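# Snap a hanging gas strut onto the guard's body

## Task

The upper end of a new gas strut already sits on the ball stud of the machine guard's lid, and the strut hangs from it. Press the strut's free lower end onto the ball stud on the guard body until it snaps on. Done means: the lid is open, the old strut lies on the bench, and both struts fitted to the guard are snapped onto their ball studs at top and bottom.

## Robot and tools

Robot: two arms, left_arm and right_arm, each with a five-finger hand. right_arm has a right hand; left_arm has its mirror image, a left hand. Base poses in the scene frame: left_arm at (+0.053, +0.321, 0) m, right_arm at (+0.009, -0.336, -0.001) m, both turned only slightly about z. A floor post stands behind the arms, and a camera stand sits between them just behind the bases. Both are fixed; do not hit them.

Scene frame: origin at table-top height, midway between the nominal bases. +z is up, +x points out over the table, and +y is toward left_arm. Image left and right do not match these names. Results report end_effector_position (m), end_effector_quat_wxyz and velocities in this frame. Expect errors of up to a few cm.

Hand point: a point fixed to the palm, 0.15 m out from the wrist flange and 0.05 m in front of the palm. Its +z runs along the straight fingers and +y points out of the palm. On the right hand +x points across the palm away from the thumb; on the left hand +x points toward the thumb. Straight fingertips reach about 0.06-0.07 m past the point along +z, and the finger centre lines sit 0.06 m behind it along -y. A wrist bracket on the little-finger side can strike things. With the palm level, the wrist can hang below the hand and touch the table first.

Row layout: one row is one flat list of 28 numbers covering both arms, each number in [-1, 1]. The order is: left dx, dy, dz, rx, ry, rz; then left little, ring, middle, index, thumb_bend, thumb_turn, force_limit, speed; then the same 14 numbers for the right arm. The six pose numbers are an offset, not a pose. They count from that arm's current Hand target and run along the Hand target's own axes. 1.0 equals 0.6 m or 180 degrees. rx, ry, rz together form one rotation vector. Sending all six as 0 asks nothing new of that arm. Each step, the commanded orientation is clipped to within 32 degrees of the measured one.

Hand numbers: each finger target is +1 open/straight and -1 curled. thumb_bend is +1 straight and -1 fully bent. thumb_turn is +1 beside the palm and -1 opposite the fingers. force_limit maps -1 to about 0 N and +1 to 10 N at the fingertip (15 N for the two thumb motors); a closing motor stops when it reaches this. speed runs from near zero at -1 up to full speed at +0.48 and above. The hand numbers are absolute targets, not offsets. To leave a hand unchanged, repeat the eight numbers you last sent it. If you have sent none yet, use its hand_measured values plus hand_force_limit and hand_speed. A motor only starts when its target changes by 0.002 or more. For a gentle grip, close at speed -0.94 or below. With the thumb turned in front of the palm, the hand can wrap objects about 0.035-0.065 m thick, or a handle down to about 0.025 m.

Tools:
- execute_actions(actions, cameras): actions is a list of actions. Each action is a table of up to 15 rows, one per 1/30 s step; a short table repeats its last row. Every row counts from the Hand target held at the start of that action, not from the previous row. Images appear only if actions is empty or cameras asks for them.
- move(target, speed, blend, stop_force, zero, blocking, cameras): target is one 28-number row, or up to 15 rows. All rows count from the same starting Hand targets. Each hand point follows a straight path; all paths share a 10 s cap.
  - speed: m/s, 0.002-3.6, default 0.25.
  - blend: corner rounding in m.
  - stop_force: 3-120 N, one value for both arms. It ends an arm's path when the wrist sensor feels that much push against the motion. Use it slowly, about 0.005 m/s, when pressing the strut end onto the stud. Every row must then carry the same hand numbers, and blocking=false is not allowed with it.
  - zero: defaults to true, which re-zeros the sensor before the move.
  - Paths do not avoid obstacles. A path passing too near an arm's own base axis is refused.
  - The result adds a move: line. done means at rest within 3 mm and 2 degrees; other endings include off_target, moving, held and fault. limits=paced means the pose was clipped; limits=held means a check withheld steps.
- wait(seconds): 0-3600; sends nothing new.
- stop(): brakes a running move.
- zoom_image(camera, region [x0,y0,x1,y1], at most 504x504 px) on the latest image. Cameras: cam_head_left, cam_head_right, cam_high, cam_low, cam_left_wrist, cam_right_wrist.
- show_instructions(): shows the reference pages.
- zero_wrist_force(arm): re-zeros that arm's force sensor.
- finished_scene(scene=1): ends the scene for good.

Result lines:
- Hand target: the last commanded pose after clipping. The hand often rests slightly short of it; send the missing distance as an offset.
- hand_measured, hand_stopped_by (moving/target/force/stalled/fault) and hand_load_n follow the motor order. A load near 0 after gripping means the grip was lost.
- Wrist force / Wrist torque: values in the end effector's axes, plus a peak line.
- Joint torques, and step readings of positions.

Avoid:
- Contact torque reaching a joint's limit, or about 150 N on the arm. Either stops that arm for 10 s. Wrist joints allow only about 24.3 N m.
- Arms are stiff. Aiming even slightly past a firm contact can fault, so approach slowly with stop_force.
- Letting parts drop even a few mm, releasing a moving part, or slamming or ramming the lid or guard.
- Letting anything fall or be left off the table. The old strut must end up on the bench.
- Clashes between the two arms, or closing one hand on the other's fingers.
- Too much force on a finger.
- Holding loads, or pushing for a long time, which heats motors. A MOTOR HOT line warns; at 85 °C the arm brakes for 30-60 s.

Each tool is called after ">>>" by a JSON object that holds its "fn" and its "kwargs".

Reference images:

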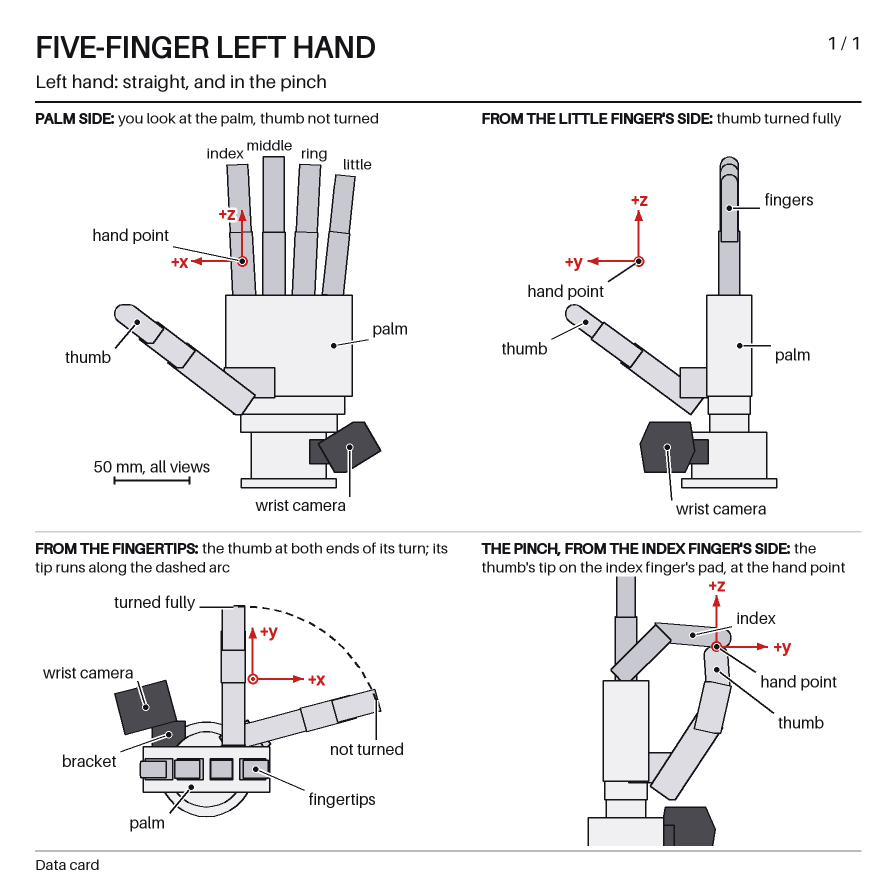

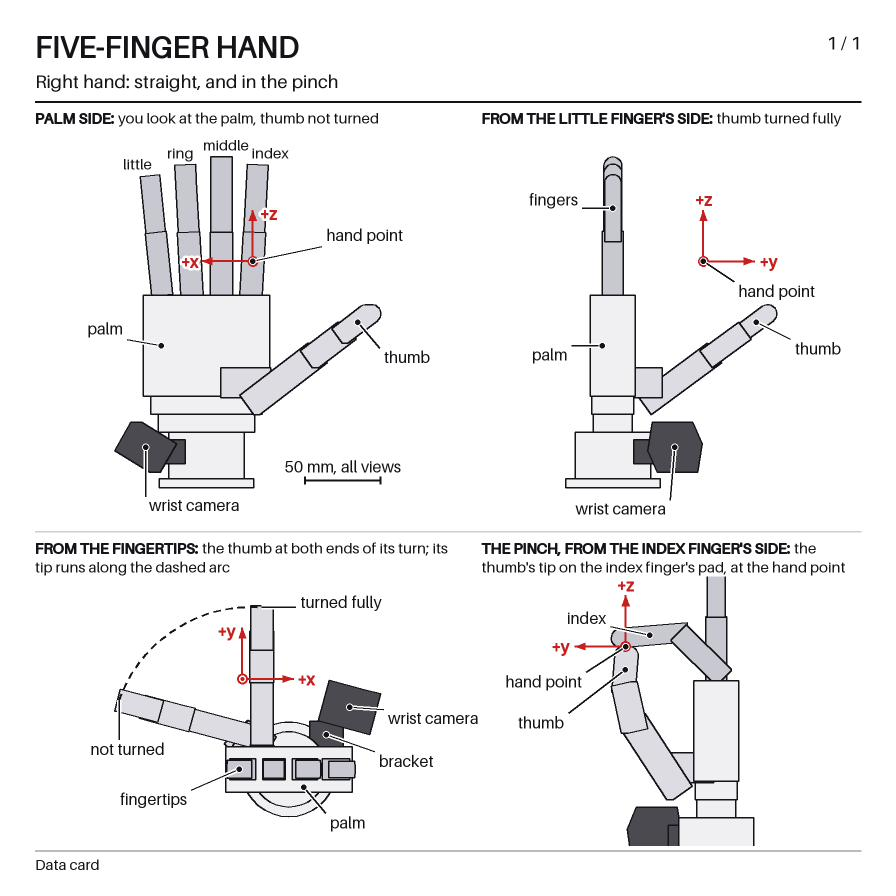

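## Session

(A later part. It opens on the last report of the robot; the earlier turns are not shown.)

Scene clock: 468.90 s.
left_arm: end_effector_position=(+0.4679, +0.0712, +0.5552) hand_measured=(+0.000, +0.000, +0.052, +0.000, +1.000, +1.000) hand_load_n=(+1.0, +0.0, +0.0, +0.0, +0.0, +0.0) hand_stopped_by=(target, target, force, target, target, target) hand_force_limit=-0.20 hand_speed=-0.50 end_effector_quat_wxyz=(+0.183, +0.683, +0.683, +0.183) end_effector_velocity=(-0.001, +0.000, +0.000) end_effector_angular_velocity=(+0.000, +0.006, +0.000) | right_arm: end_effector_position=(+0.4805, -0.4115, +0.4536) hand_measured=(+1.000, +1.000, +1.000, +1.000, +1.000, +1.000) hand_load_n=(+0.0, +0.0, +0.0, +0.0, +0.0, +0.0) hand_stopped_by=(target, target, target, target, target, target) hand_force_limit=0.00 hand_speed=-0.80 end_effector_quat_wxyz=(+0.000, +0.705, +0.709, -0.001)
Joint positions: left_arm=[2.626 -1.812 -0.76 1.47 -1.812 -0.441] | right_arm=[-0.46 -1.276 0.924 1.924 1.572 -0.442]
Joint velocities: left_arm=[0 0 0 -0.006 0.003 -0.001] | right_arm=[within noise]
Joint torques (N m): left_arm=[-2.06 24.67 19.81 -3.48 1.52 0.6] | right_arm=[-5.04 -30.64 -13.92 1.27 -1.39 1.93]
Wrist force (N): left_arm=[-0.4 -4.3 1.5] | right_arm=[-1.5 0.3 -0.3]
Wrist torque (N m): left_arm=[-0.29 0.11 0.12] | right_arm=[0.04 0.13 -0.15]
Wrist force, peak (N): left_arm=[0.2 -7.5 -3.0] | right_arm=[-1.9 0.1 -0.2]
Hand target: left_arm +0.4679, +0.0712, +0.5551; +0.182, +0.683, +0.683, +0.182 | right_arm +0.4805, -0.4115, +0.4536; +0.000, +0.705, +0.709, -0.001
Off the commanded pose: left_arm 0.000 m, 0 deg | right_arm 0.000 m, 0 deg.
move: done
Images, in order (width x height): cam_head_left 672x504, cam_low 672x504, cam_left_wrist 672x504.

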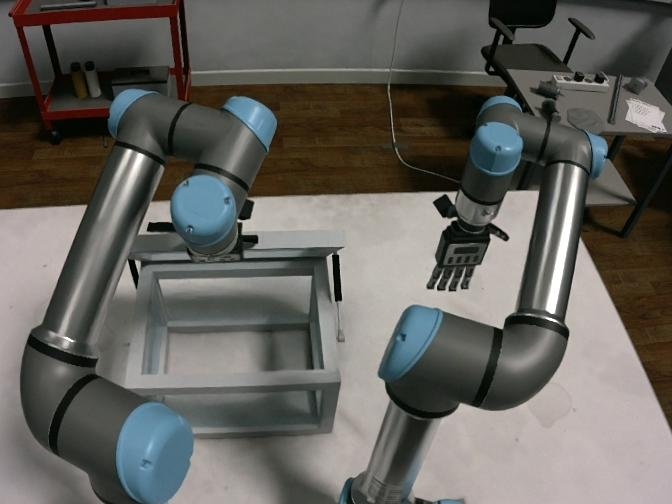

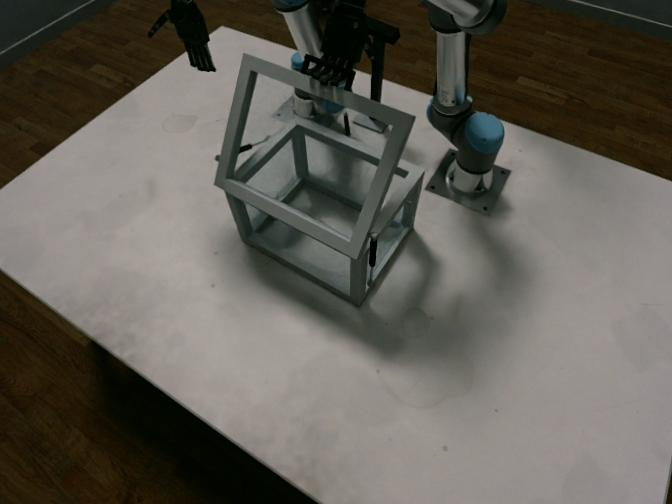

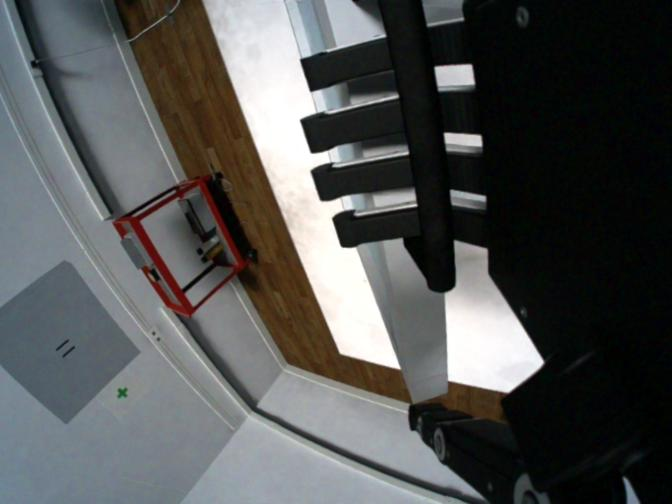

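>>> {"fn": "move", "kwargs": {"target": [[0,0.0778,0.0053,-0.04,0,0,0,0,0,0,1,1,-0.2,-0.5,0,0,0,0,0,0,1,1,1,1,1,1,0,-0.8]], "cameras": ["cam_left_wrist","cam_low","cam_head_left"], "speed": 0.05}}

Scene clock: 472.73 s.
left_arm: end_effector_position=(+0.5101, +0.0712, +0.5756) hand_measured=(+0.000, +0.000, +0.052, +0.000, +1.000, +1.000) hand_load_n=(+0.5, +0.0, +0.5, +0.0, +0.0, +0.0) hand_stopped_by=(target, target, force, target, target, target) hand_force_limit=-0.20 hand_speed=-0.50 end_effector_quat_wxyz=(+0.225, +0.670, +0.671, +0.225) end_effector_velocity=(-0.001, +0.001, -0.001) end_effector_angular_velocity=(+0.001, +0.006, +0.002) | right_arm: end_effector_position=(+0.4805, -0.4115, +0.4536) hand_measured=(+1.000, +1.000, +1.000, +1.000, +1.000, +1.000) hand_load_n=(+0.0, +0.0, +0.0, +0.0, +0.0, +0.0) hand_stopped_by=(target, target, target, target, target, target) hand_force_limit=0.00 hand_speed=-0.80 end_effector_quat_wxyz=(+0.000, +0.705, +0.709, -0.001)
Joint positions: left_arm=[2.653 -1.851 -0.685 1.558 -1.849 -0.386] | right_arm=[-0.46 -1.276 0.924 1.924 1.572 -0.442]
Joint velocities: left_arm=[0 0 -0.002 -0.005 0 -0.003] | right_arm=[within noise]
Joint torques (N m): left_arm=[-6.21 38.03 8.77 -3.53 0.89 -2.03] | right_arm=[-5.5 -30.79 -14.17 1.27 -1.37 2.01]
Wrist force (N): left_arm=[-0.3 -3.1 0.6] | right_arm=[-1.7 0.3 -0.3]
Wrist torque (N m): left_arm=[-0.22 0.05 0.03] | right_arm=[0.04 0.16 -0.16]
Wrist force, peak (N): left_arm=[0.7 -6.2 1.1] | right_arm=[-1.8 0.3 -0.4]
Hand target: left_arm +0.5099, +0.0712, +0.5756; +0.225, +0.670, +0.671, +0.225 | right_arm +0.4805, -0.4115, +0.4536; +0.000, +0.705, +0.709, -0.001
Off the commanded pose: left_arm 0.000 m, 0 deg | right_arm 0.000 m, 0 deg.
move: done
Images, in order (width x height): cam_head_left 672x504, cam_low 672x504, cam_left_wrist 672x504.

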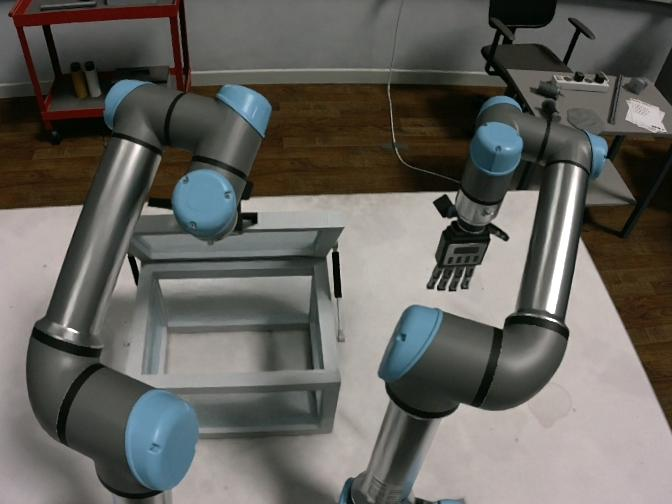

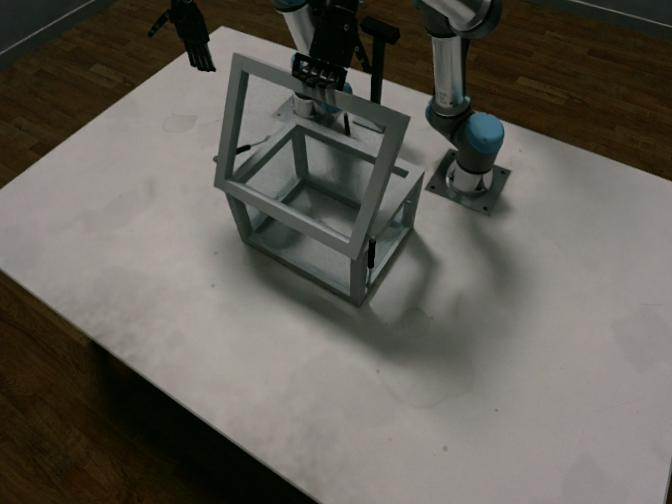

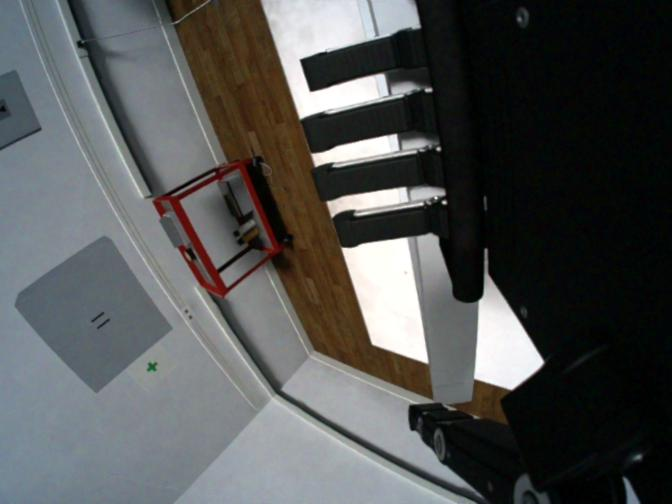

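>>> {"fn": "move", "kwargs": {"target": [[0,0.0915,0.034,0,0,0,0,0,0,0,1,1,-0.2,-0.5,0,0,0,0,0,0,1,1,1,1,1,1,0,-0.8]], "cameras": ["cam_left_wrist","cam_low","cam_head_left"], "speed": 0.04, "stop_force": 15}}

Scene clock: 476.00 s.
left_arm: end_effector_position=(+0.5246, +0.0713, +0.5803) hand_measured=(+0.000, +0.000, +0.052, +0.000, +1.000, +1.000) hand_load_n=(+0.0, +0.0, -2.0, +0.0, +0.0, +0.0) hand_stopped_by=(target, target, force, target, target, target) hand_force_limit=-0.20 hand_speed=-0.50 end_effector_quat_wxyz=(+0.225, +0.670, +0.671, +0.225) | right_arm: end_effector_position=(+0.4805, -0.4115, +0.4536) hand_measured=(+1.000, +1.000, +1.000, +1.000, +1.000, +1.000) hand_load_n=(+0.0, +0.0, +0.0, +0.0, +0.0, +0.0) hand_stopped_by=(target, target, target, target, target, target) hand_force_limit=0.00 hand_speed=-0.80 end_effector_quat_wxyz=(+0.000, +0.705, +0.709, -0.001)
Joint positions: left_arm=[2.671 -1.894 -0.609 1.53 -1.838 -0.37] | right_arm=[-0.46 -1.276 0.924 1.924 1.572 -0.442]
Joint torques (N m): left_arm=[-2.03 13.06 19.3 -3.17 0.91 0.91] | right_arm=[-6.3 -30.76 -14.77 1.44 -1.42 2.05]
Wrist force (N): left_arm=[2.3 -0.9 -7.5] | right_arm=[-1.5 0.5 -0.3]
Wrist torque (N m): left_arm=[0.07 -0.46 0.20] | right_arm=[0.07 0.14 -0.15]
Wrist force, peak (N): left_arm=[-11.0 7.8 -49.5] | right_arm=[-1.8 0.2 -0.4]
Hand target: left_arm +0.5246, +0.0712, +0.5803; +0.225, +0.670, +0.671, +0.225 (not the last commanded pose) | right_arm +0.4805, -0.4115, +0.4536; +0.000, +0.705, +0.709, -0.001
Off the commanded pose: left_arm 0.043 m, 0 deg | right_arm 0.000 m, 0 deg.
move: contact (left_arm)
Images, in order (width x height): cam_head_left 672x504, cam_low 672x504, cam_left_wrist 672x504.

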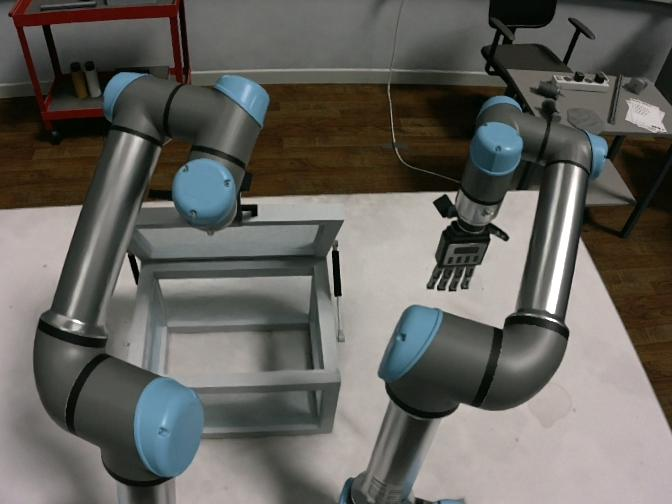

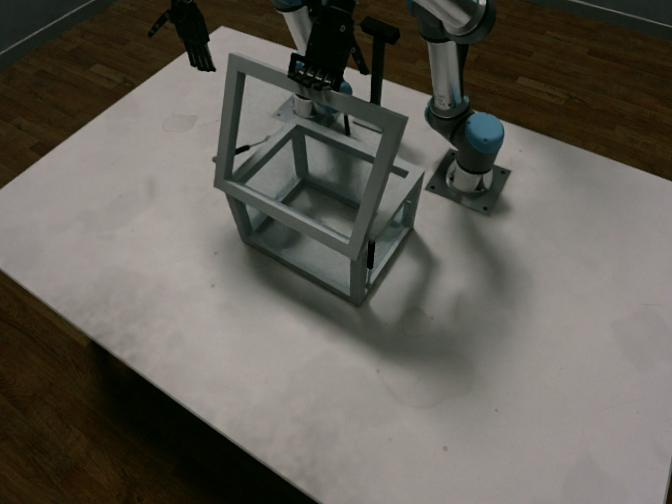

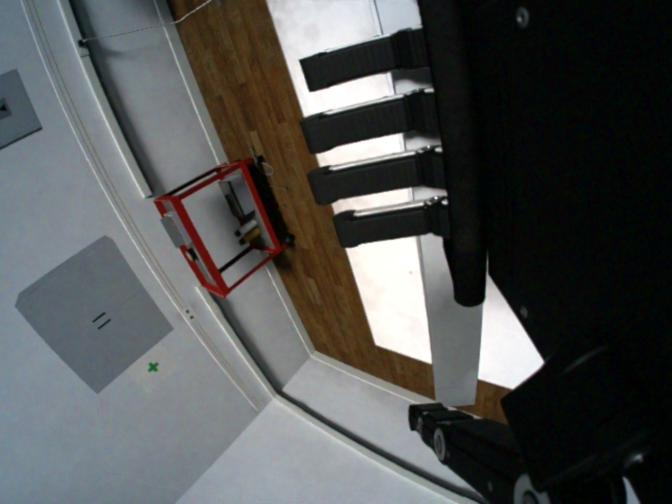

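>>> {"fn": "move", "kwargs": {"target": [[0,0.002,-0.0065,0,0,0,0,0,0,0,1,1,-0.2,-0.5,0,0,0,0,0,0,1,1,1,1,1,1,0,-0.8],[0,-0.03,-0.0165,0,0,0,0,0,0,0,1,1,-0.2,-0.5,0,0,0,0,0,0,1,1,1,1,1,1,0,-0.8]], "cameras": ["cam_left_wrist","cam_low","cam_head_left"], "speed": 0.03}}

Scene clock: 480.63 s.
left_arm: end_effector_position=(+0.5042, +0.0712, +0.5774) hand_measured=(+0.000, +0.000, +0.052, +0.000, +1.000, +1.000) hand_load_n=(+1.5, +0.0, +0.0, +0.0, +0.0, +0.0) hand_stopped_by=(target, target, force, target, target, target) hand_force_limit=-0.20 hand_speed=-0.50 end_effector_quat_wxyz=(+0.226, +0.670, +0.671, +0.225) end_effector_velocity=(+0.001, +0.000, +0.001) end_effector_angular_velocity=(-0.001, -0.002, +0.000) | right_arm: end_effector_position=(+0.4805, -0.4115, +0.4536) hand_measured=(+1.000, +1.000, +1.000, +1.000, +1.000, +1.000) hand_load_n=(+0.0, +0.0, +0.0, +0.0, +0.0, +0.0) hand_stopped_by=(target, target, target, target, target, target) hand_force_limit=0.00 hand_speed=-0.80 end_effector_quat_wxyz=(+0.000, +0.705, +0.709, -0.001)
Joint positions: left_arm=[2.646 -1.841 -0.694 1.557 -1.852 -0.393] | right_arm=[-0.46 -1.276 0.924 1.924 1.572 -0.442]
Joint velocities: left_arm=[0 -0.003 0.006 -0.001 0 0] | right_arm=[within noise]
Joint torques (N m): left_arm=[6.69 18.52 23.08 -2.69 -0.38 1.85] | right_arm=[-5.39 -29.51 -15.71 1.48 -1.31 1.99]
Wrist force (N): left_arm=[1.6 -4.8 4.6] | right_arm=[-1.6 0.2 -0.1]
Wrist torque (N m): left_arm=[-0.52 0.14 0.32] | right_arm=[0.02 0.15 -0.16]
Wrist force, peak (N): left_arm=[0.9 -6.8 6.9] | right_arm=[-1.9 0.2 -0.2]
Hand target: left_arm +0.5043, +0.0712, +0.5773; +0.225, +0.670, +0.671, +0.225 | right_arm +0.4805, -0.4115, +0.4536; +0.000, +0.705, +0.709, -0.001
Off the commanded pose: left_arm 0.000 m, 0 deg | right_arm 0.000 m, 0 deg.
move: done
Images, in order (width x height): cam_head_left 672x504, cam_low 672x504, cam_left_wrist 672x504.

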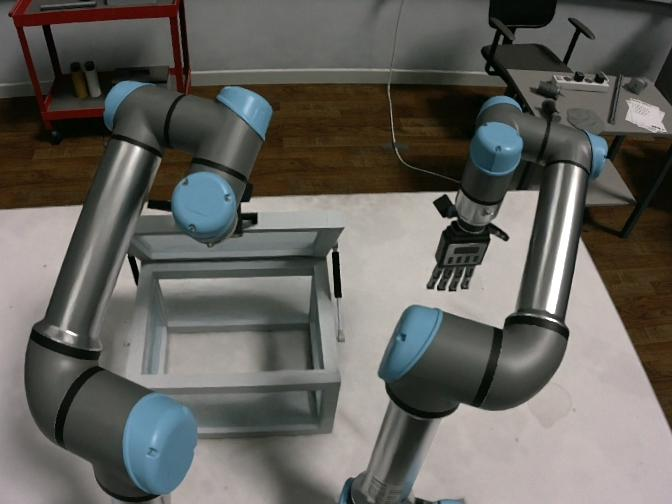

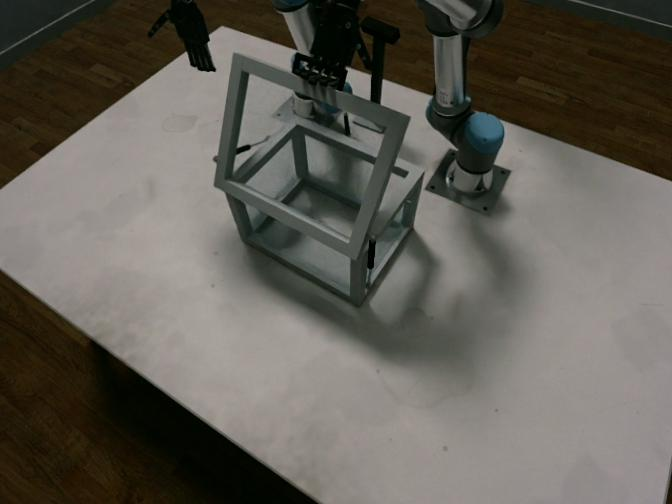

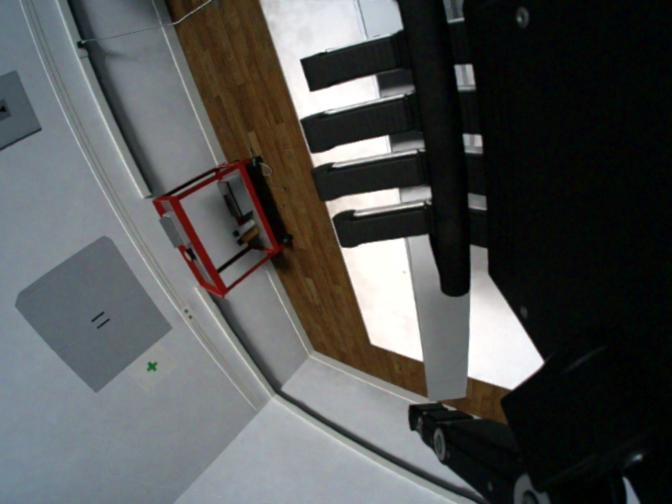

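>>> {"fn": "move", "kwargs": {"target": [[0,0,0,0,0,0,0,0,0,0,1,1,-0.2,-0.5,-0.07,-0.02,0,0,0.5,0,1,1,1,1,1,1,0,-0.8]], "cameras": ["cam_low","cam_head_left"], "speed": 0.25}}

Scene clock: 503.77 s.
left_arm: end_effector_position=(+0.5043, +0.0712, +0.5773) hand_measured=(+0.000, +0.000, +0.052, +0.000, +1.000, +1.000) hand_load_n=(+1.0, +0.0, +0.5, +0.0, +0.0, +0.0) hand_stopped_by=(target, target, force, target, target, target) hand_force_limit=-0.20 hand_speed=-0.50 end_effector_quat_wxyz=(+0.225, +0.670, +0.671, +0.225) | right_arm: end_effector_position=(+0.4687, -0.4536, +0.4536) hand_measured=(+1.000, +1.000, +1.000, +1.000, +1.000, +1.000) hand_load_n=(+0.0, +0.0, +0.0, +0.0, +0.0, +0.0) hand_stopped_by=(target, target, target, target, target, target) hand_force_limit=0.00 hand_speed=-0.80 end_effector_quat_wxyz=(+0.501, -0.499, -0.501, -0.498)
Joint positions: left_arm=[2.646 -1.841 -0.694 1.556 -1.852 -0.392] | right_arm=[-1.013 -1.154 1.589 2.706 0.996 -1.569]
Joint torques (N m): left_arm=[7.73 18.63 22.08 -3.33 1.7 1.86] | right_arm=[5.97 -41.33 -23.2 -0.4 -1.37 0.9]
Wrist force (N): left_arm=[0.6 -3.9 2.0] | right_arm=[-0.5 0.1 0.4]
Wrist torque (N m): left_arm=[-0.33 0.08 0.21] | right_arm=[0.00 0.13 -0.07]
Wrist force, peak (N): left_arm=[1.7 -4.6 4.1] | right_arm=[-1.8 0.5 -0.3]
Hand target: left_arm +0.5043, +0.0712, +0.5773; +0.225, +0.670, +0.671, +0.225 | right_arm +0.4687, -0.4536, +0.4536; +0.501, -0.499, -0.501, -0.498
Off the commanded pose: left_arm 0.000 m, 0 deg | right_arm 0.000 m, 0 deg.
move: done
Images, in order (width x height): cam_head_left 672x504, cam_low 672x504.

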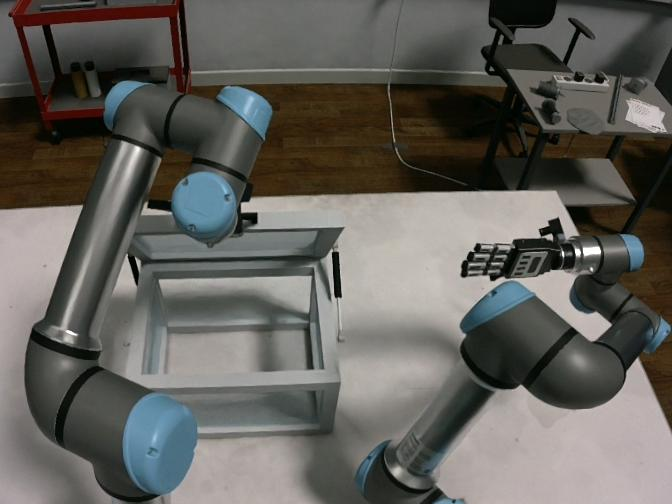

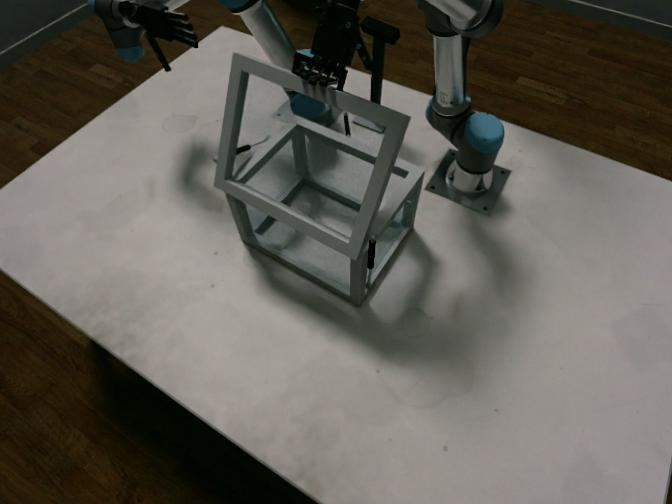

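>>> {"fn": "move", "kwargs": {"target": [[0,0,0,0,0,0,0,0,0,0,1,1,-0.2,-0.5,0,0,0.25,0,0,-0.083,1,1,1,1,1,1,0,-0.8],[0,0,0,0,0,0,0,0,0,0,1,1,-0.2,-0.5,0,0,0.481,0,0,-0.083,1,1,1,1,1,1,0,-0.8]], "cameras": ["cam_low","cam_head_left","cam_head_right","cam_high","cam_right_wrist"], "speed": 0.15, "blend": 0.02}}

Scene clock: 508.93 s.
left_arm: end_effector_position=(+0.5043, +0.0712, +0.5773) hand_measured=(+0.000, +0.000, +0.052, +0.000, +1.000, +1.000) hand_load_n=(+1.0, +0.0, +0.0, +0.5, +0.0, +0.0) hand_stopped_by=(target, target, force, target, target, target) hand_force_limit=-0.20 hand_speed=-0.50 end_effector_quat_wxyz=(+0.225, +0.670, +0.671, +0.225) | right_arm: end_effector_position=(+0.4672, -0.1650, +0.4535) hand_measured=(+1.000, +1.000, +1.000, +1.000, +1.000, +1.000) hand_load_n=(+0.0, +0.0, +0.0, -0.5, +0.0, +0.0) hand_stopped_by=(target, target, target, target, target, target) hand_force_limit=0.00 hand_speed=-0.80 end_effector_quat_wxyz=(-0.432, +0.430, +0.562, +0.559)
Joint positions: left_arm=[2.646 -1.841 -0.694 1.556 -1.852 -0.392] | right_arm=[-0.561 -1.451 2.032 2.559 0.544 -1.829]
Joint torques (N m): left_arm=[6.66 18.92 22.15 -3.31 1.74 1.3] | right_arm=[3.07 -13.72 -27.3 3.53 -0.39 1]
Wrist force (N): left_arm=[0.9 -3.8 2.2] | right_arm=[-0.6 -0.8 0.2]
Wrist torque (N m): left_arm=[-0.32 0.02 0.24] | right_arm=[-0.16 0.14 -0.08]
Wrist force, peak (N): left_arm=[0.6 -4.2 2.2] | right_arm=[-0.6 -1.0 1.5]
Hand target: left_arm +0.5043, +0.0712, +0.5773; +0.225, +0.670, +0.671, +0.225 | right_arm +0.4673, -0.1650, +0.4535; -0.432, +0.430, +0.562, +0.559
Off the commanded pose: left_arm 0.000 m, 0 deg | right_arm 0.000 m, 0 deg.
move: done
Images, in order (width x height): cam_head_left 672x504, cam_head_right 672x504, cam_high 672x504, cam_low 672x504, cam_right_wrist 672x504.

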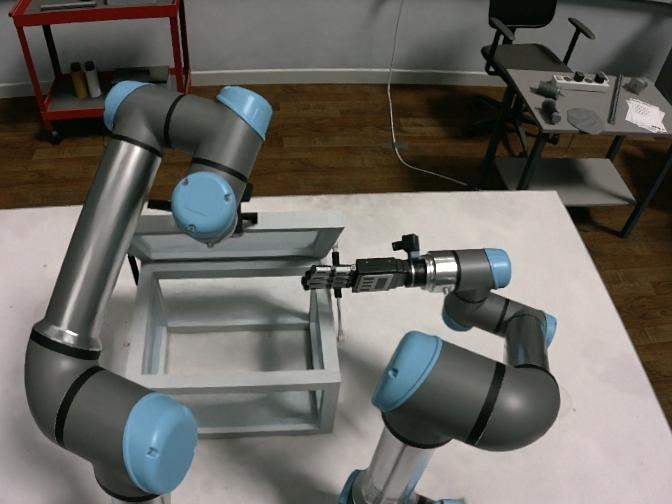

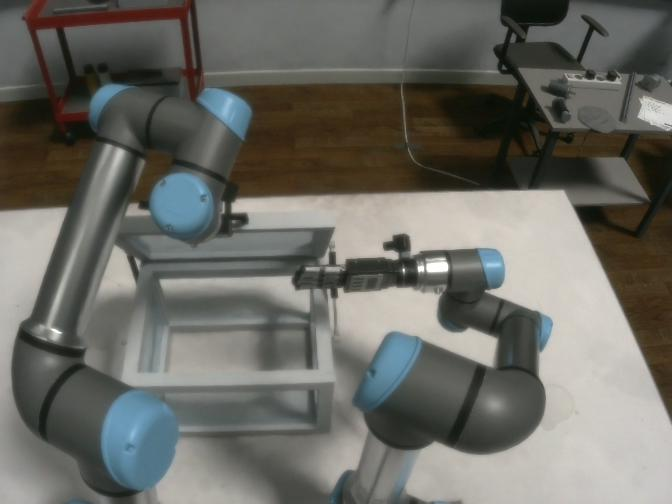

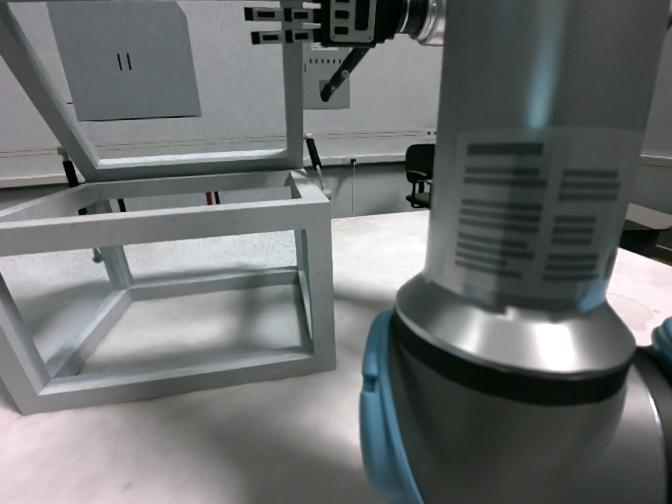

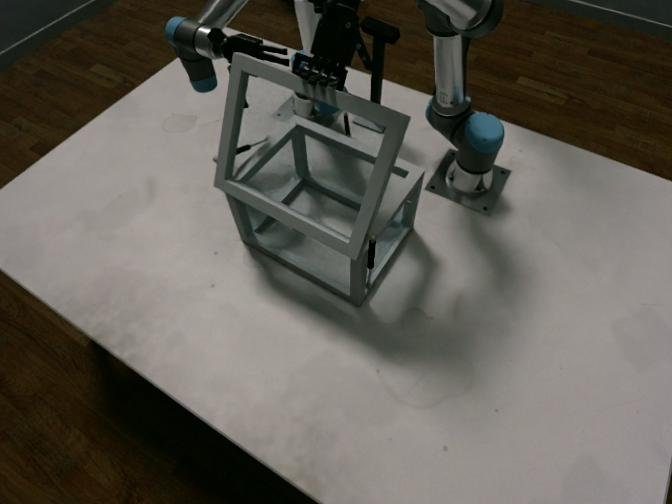

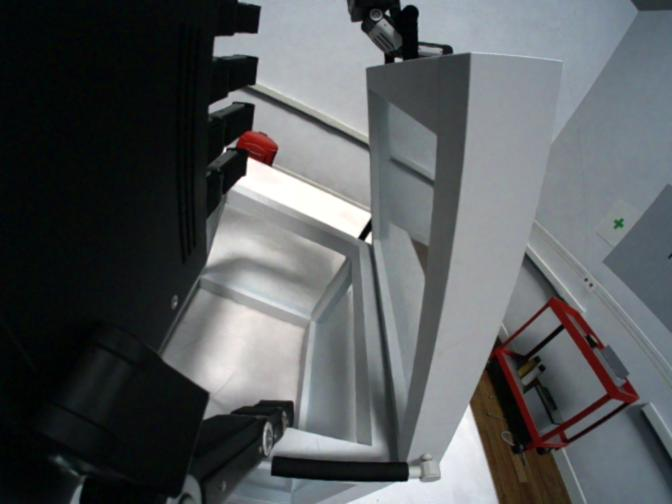

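>>> {"fn": "move", "kwargs": {"target": [[0,0,0,0,0,0,0,0,0,0,1,1,-0.2,-0.5,0,0.2,0,0,0,0,1,1,1,1,1,1,0,-0.8]], "cameras": ["cam_head_left","cam_low","cam_right_wrist","cam_left_wrist"], "speed": 0.04, "stop_force": 6}}

Scene clock: 514.07 s.
left_arm: end_effector_position=(+0.5043, +0.0712, +0.5773) hand_measured=(+0.000, +0.000, +0.052, +0.000, +1.000, +1.000) hand_load_n=(+0.0, +0.0, +0.0, +0.0, +0.0, +0.0) hand_stopped_by=(target, target, force, target, target, target) hand_force_limit=-0.20 hand_speed=-0.50 end_effector_quat_wxyz=(+0.225, +0.670, +0.671, +0.225) | right_arm: end_effector_position=(+0.5592, -0.1645, +0.4779) hand_measured=(+1.000, +1.000, +1.000, +1.000, +1.000, +1.000) hand_load_n=(+0.0, +0.0, +0.0, +0.0, +0.0, +0.0) hand_stopped_by=(target, target, target, target, target, target) hand_force_limit=0.00 hand_speed=-0.80 end_effector_quat_wxyz=(-0.432, +0.430, +0.562, +0.559)
Joint positions: left_arm=[2.646 -1.841 -0.694 1.556 -1.852 -0.392] | right_arm=[-0.459 -1.277 1.742 2.675 0.442 -1.829]
Joint torques (N m): left_arm=[7.07 20.45 20.16 -3.17 1.69 0.63] | right_arm=[-3.26 -23.52 -29.17 -1.63 1.3 1.02]
Wrist force (N): left_arm=[0.2 0.1 -0.5] | right_arm=[-1.5 -0.3 0.0]
Wrist torque (N m): left_arm=[0.01 -0.06 -0.02] | right_arm=[0.23 0.14 -0.18]
Wrist force, peak (N): left_arm=[0.6 -4.0 2.4] | right_arm=[-1.8 -41.7 -6.1]
Hand target: left_arm +0.5043, +0.0712, +0.5773; +0.225, +0.670, +0.671, +0.225 | right_arm +0.5592, -0.1645, +0.4779; -0.432, +0.430, +0.562, +0.559 (not the last commanded pose)
Off the commanded pose: left_arm 0.000 m, 0 deg | right_arm 0.025 m, 0 deg.
move: contact (right_arm)
Images, in order (width x height): cam_head_left 672x504, cam_low 672x504, cam_left_wrist 672x504, cam_right_wrist 672x504.

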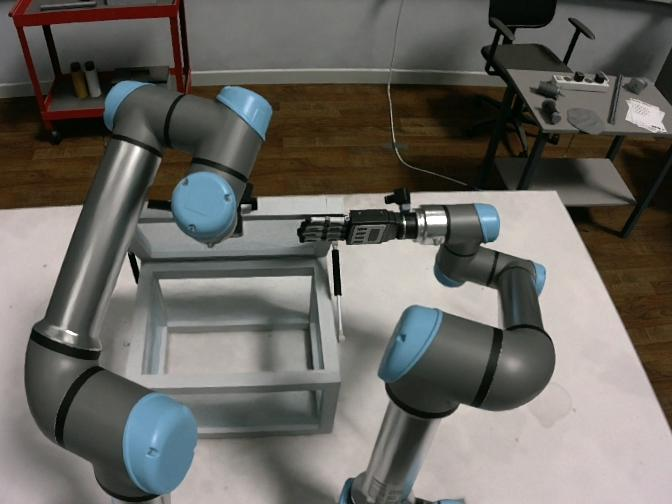

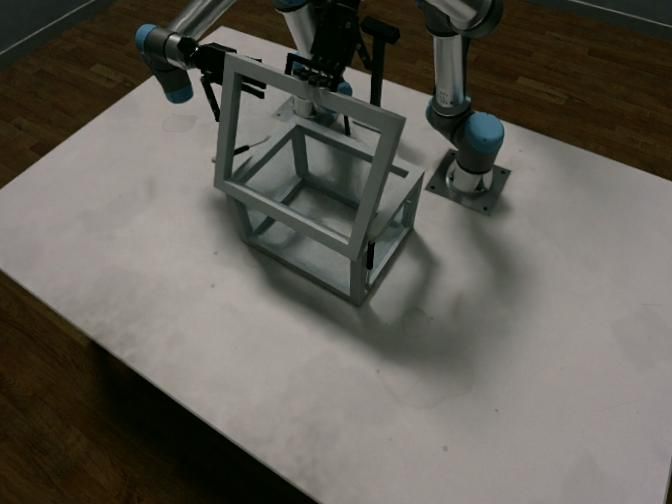

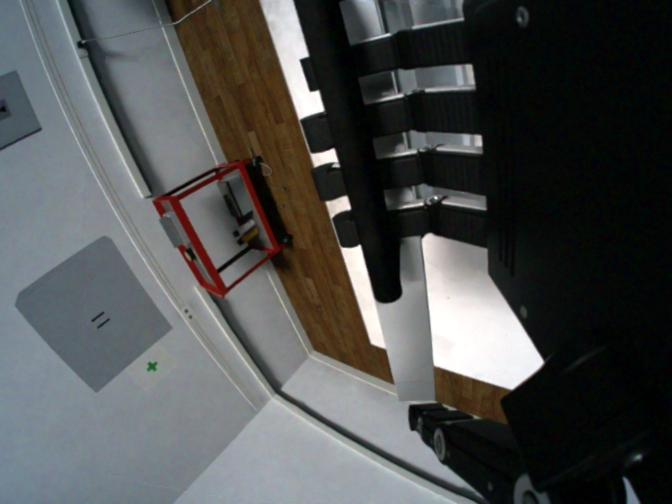

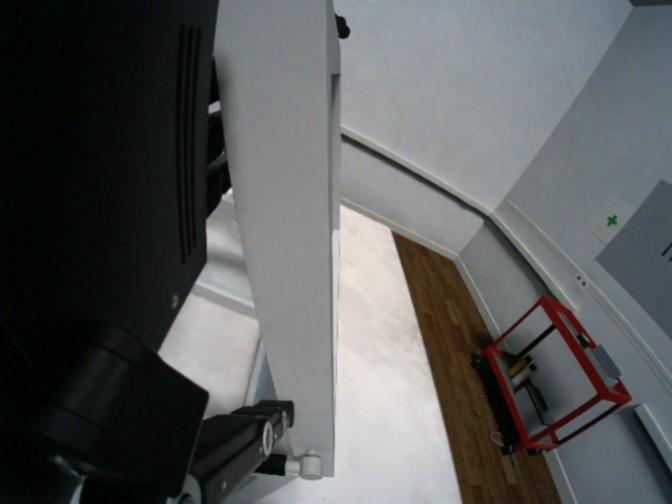

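>>> {"fn": "move", "kwargs": {"target": [[0,0,0,0,0,0,0,0,0,0,1,1,-0.2,-0.5,0,0.05,0,0,0,0,1,1,1,1,1,1,0,-0.8]], "cameras": ["cam_left_wrist"], "speed": 0.01, "stop_force": 6}}

Scene clock: 518.20 s.
left_arm: end_effector_position=(+0.5043, +0.0712, +0.5773) hand_measured=(+0.000, +0.000, +0.052, +0.000, +1.000, +1.000) hand_load_n=(+0.0, +0.0, +0.0, +0.0, +0.0, +0.0) hand_stopped_by=(target, target, force, target, target, target) hand_force_limit=-0.20 hand_speed=-0.50 end_effector_quat_wxyz=(+0.225, +0.670, +0.671, +0.225) | right_arm: end_effector_position=(+0.5594, -0.1645, +0.4780) hand_measured=(+1.000, +1.000, +1.000, +1.000, +1.000, +1.000) hand_load_n=(+0.5, +0.0, +0.0, +0.0, +0.0, +0.0) hand_stopped_by=(target, target, target, target, target, target) hand_force_limit=0.00 hand_speed=-0.80 end_effector_quat_wxyz=(-0.432, +0.430, +0.562, +0.559)
Joint positions: left_arm=[2.646 -1.841 -0.694 1.556 -1.852 -0.392] | right_arm=[-0.459 -1.277 1.741 2.675 0.442 -1.829]
Joint torques (N m): left_arm=[7.11 21.39 17.64 -3.21 1.64 0.25] | right_arm=[-7.89 -34.84 -8.41 -1.12 -0.13 -0.1]
Wrist force (N): left_arm=[0.1 0.0 -0.3] | right_arm=[0.8 -5.0 0.1]
Wrist torque (N m): left_arm=[-0.02 -0.04 -0.04] | right_arm=[-0.01 -0.04 -0.35]
Wrist force, peak (N): left_arm=[0.4 -0.1 -0.6] | right_arm=[-1.0 -15.1 -0.4]
Hand target: left_arm +0.5043, +0.0712, +0.5773; +0.225, +0.670, +0.671, +0.225 | right_arm +0.5594, -0.1645, +0.4780; -0.432, +0.430, +0.562, +0.559 (not the last commanded pose)
Off the commanded pose: left_arm 0.000 m, 0 deg | right_arm 0.030 m, 0 deg.
move: contact (right_arm)

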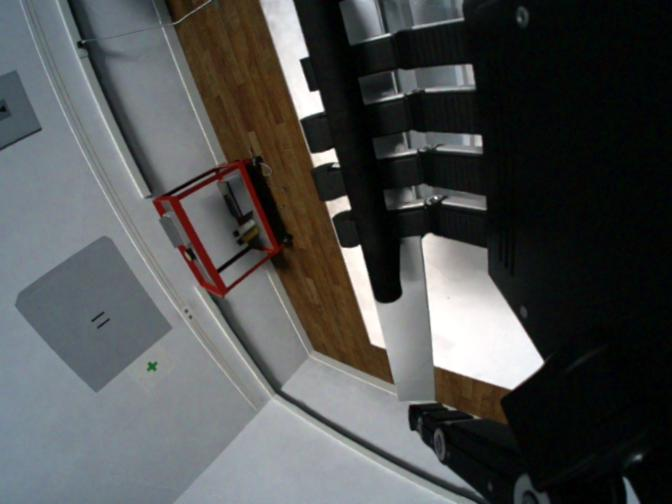

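>>> {"fn": "move", "kwargs": {"target": [[0,-0.12,0,0,0,0,0,0,0,0,1,1,-0.2,-0.5,0,0,0,0,0,0,1,1,1,1,1,1,0,-0.8]], "cameras": ["cam_left_wrist","cam_low","cam_head_left"], "speed": 0.05}}

Scene clock: 521.13 s.
left_arm: end_effector_position=(+0.4468, +0.0712, +0.5339) hand_measured=(+0.000, +0.000, +0.052, +0.000, +1.000, +1.000) hand_load_n=(+0.0, +0.0, +0.0, +0.0, +0.0, +0.0) hand_stopped_by=(target, target, force, target, target, target) hand_force_limit=-0.20 hand_speed=-0.50 end_effector_quat_wxyz=(+0.226, +0.670, +0.671, +0.225) | right_arm: end_effector_position=(+0.5594, -0.1645, +0.4780) hand_measured=(+1.000, +1.000, +1.000, +1.000, +1.000, +1.000) hand_load_n=(+0.0, +0.0, +0.0, +0.0, +0.0, +0.0) hand_stopped_by=(target, target, target, target, target, target) hand_force_limit=0.00 hand_speed=-0.80 end_effector_quat_wxyz=(-0.432, +0.430, +0.562, +0.559)
Joint positions: left_arm=[2.56 -1.671 -1.036 1.707 -1.899 -0.467] | right_arm=[-0.459 -1.277 1.741 2.675 0.442 -1.829]
Joint torques (N m): left_arm=[7.04 9.88 22.33 -3.93 1.61 2.53] | right_arm=[-7.93 -34.97 -8.96 -1.13 -0.09 2.4]
Wrist force (N): left_arm=[0.5 -0.4 0.0] | right_arm=[0.7 -5.0 0.1]
Wrist torque (N m): left_arm=[-0.11 -0.06 -0.01] | right_arm=[0.00 -0.03 -0.34]
Wrist force, peak (N): left_arm=[0.4 2.3 -3.8] | right_arm=[0.7 -5.1 0.2]
Hand target: left_arm +0.4469, +0.0712, +0.5338; +0.225, +0.670, +0.671, +0.225 | right_arm +0.5594, -0.1645, +0.4780; -0.432, +0.430, +0.562, +0.559
Off the commanded pose: left_arm 0.000 m, 0 deg | right_arm 0.000 m, 0 deg.
move: done
Images, in order (width x height): cam_head_left 672x504, cam_low 672x504, cam_left_wrist 672x504.

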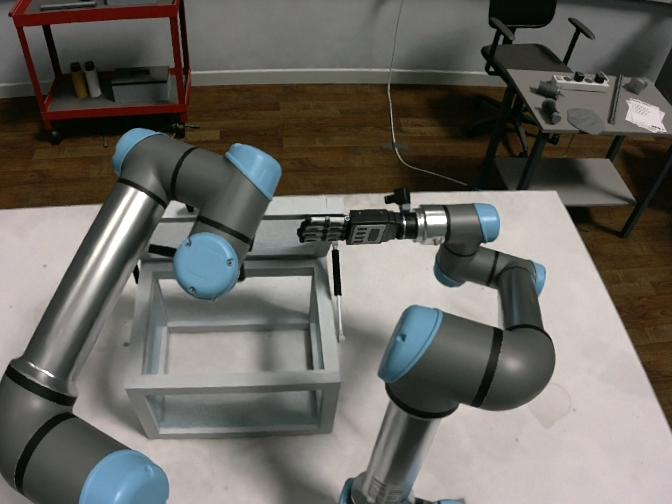

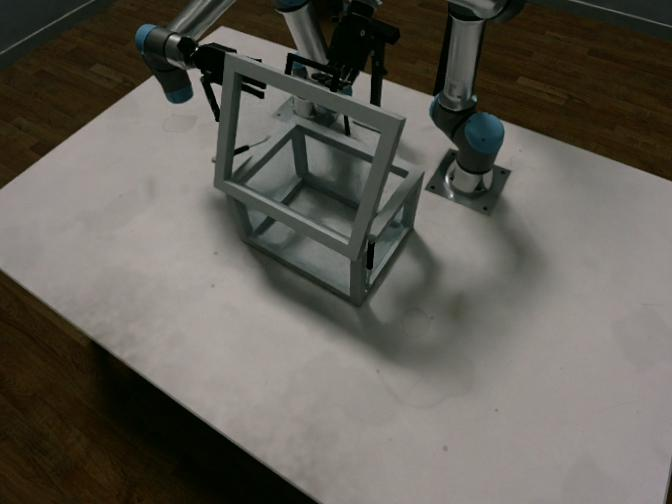

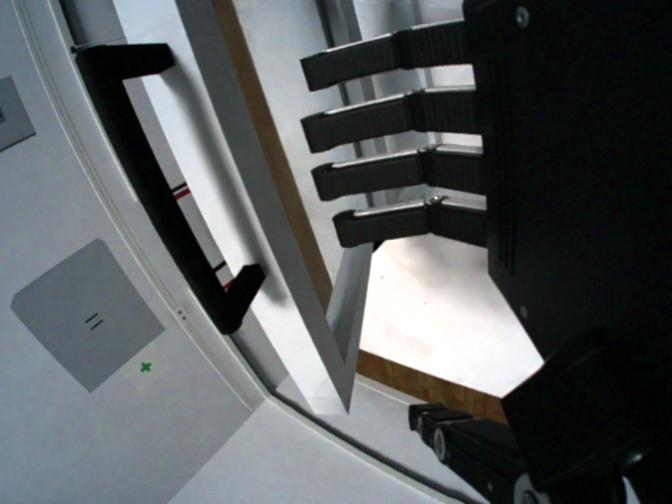

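>>> {"fn": "move", "kwargs": {"target": [[0,0,0,0,0,0,0,0,0,0,1,1,-0.2,-0.5,-0.017,0.08,0,0,0,0.05,1,1,1,1,1,1,0,-0.8]], "cameras": ["cam_right_wrist","cam_low","cam_head_left"], "speed": 0.04}}

Scene clock: 524.03 s.
left_arm: end_effector_position=(+0.4469, +0.0712, +0.5338) hand_measured=(+0.000, +0.000, +0.052, +0.000, +1.000, +1.000) hand_load_n=(+0.0, +0.0, +0.0, +0.0, +0.0, +0.0) hand_stopped_by=(target, target, force, target, target, target) hand_force_limit=-0.20 hand_speed=-0.50 end_effector_quat_wxyz=(+0.225, +0.670, +0.671, +0.225) | right_arm: end_effector_position=(+0.5584, -0.1620, +0.4782) hand_measured=(+1.000, +1.000, +1.000, +1.000, +1.000, +1.000) hand_load_n=(+0.5, +0.0, +0.0, +0.0, +0.0, +0.0) hand_stopped_by=(target, target, target, target, target, target) hand_force_limit=0.00 hand_speed=-0.80 end_effector_quat_wxyz=(-0.452, +0.427, +0.565, +0.543)
Joint positions: left_arm=[2.56 -1.671 -1.036 1.706 -1.899 -0.467] | right_arm=[-0.45 -1.257 1.707 2.688 0.475 -1.798]
Joint torques (N m): left_arm=[7.02 10.15 14.02 -3.86 1.83 2.47] | right_arm=[-2.65 -30.26 -18.38 6.29 -9.73 0.01]
Wrist force (N): left_arm=[0.2 -0.3 -0.5] | right_arm=[-19.4 -49.5 2.8]
Wrist torque (N m): left_arm=[-0.07 -0.04 -0.05] | right_arm=[-0.99 -0.26 -4.40]
Wrist force, peak (N): left_arm=[0.5 -0.7 -0.4] | right_arm=[-34.4 -73.1 -0.8]
Hand target: left_arm +0.4469, +0.0712, +0.5338; +0.225, +0.670, +0.671, +0.225 | right_arm +0.5584, -0.1620, +0.4782; -0.452, +0.427, +0.565, +0.543 (not the last commanded pose)
Off the commanded pose: left_arm 0.000 m, 0 deg | right_arm 0.050 m, 8 deg.
TORQUE FAULT: joint 5 (wrist 2) of the right arm strayed more than 0.9 degrees from its planned motion, and that arm stopped. A torque fault puts only its own arm into a fault stop. That arm's remaining commands of this call were not run. That arm may still press on what stopped it. That arm is still stopped at the end of this call. That arm stays stopped for about 10 more seconds. Until then a move that you send moves the other arm only, and its call returns only when the move has ended. Once the stop has ended, the next robot result says so. If the stop ends while you think or write, that arm runs what you send next, counted from a new Hand target: where the arm stands when the stop ends. While its stop runs, that arm, its gripper or tool too, takes no new command. Until it ends, the stop uses up actions while you think or wait. An arm that is not stopped still takes commands.
move: fault (right_arm)
Images, in order (width x height): cam_head_left 672x504, cam_low 672x504, cam_right_wrist 672x504.

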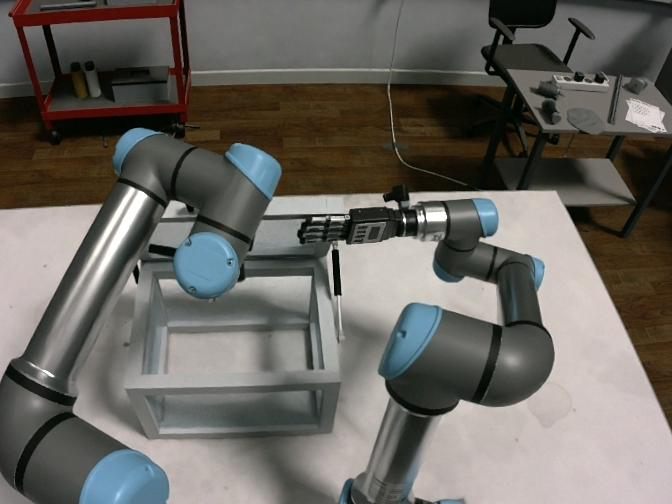

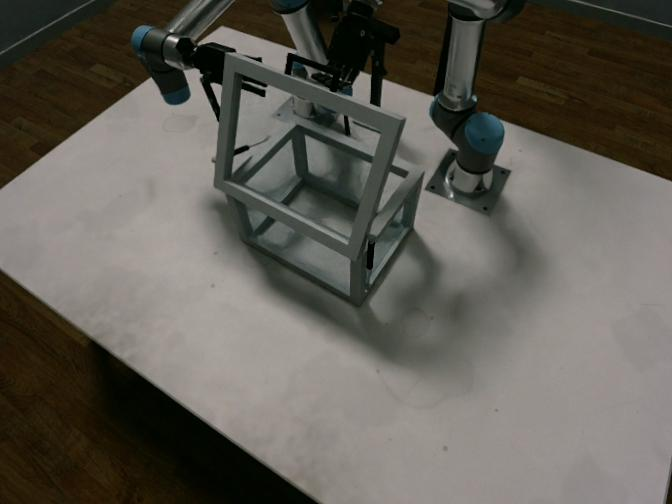

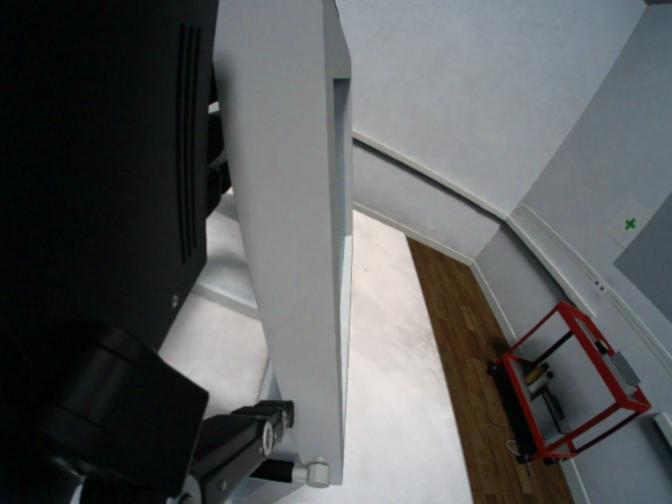

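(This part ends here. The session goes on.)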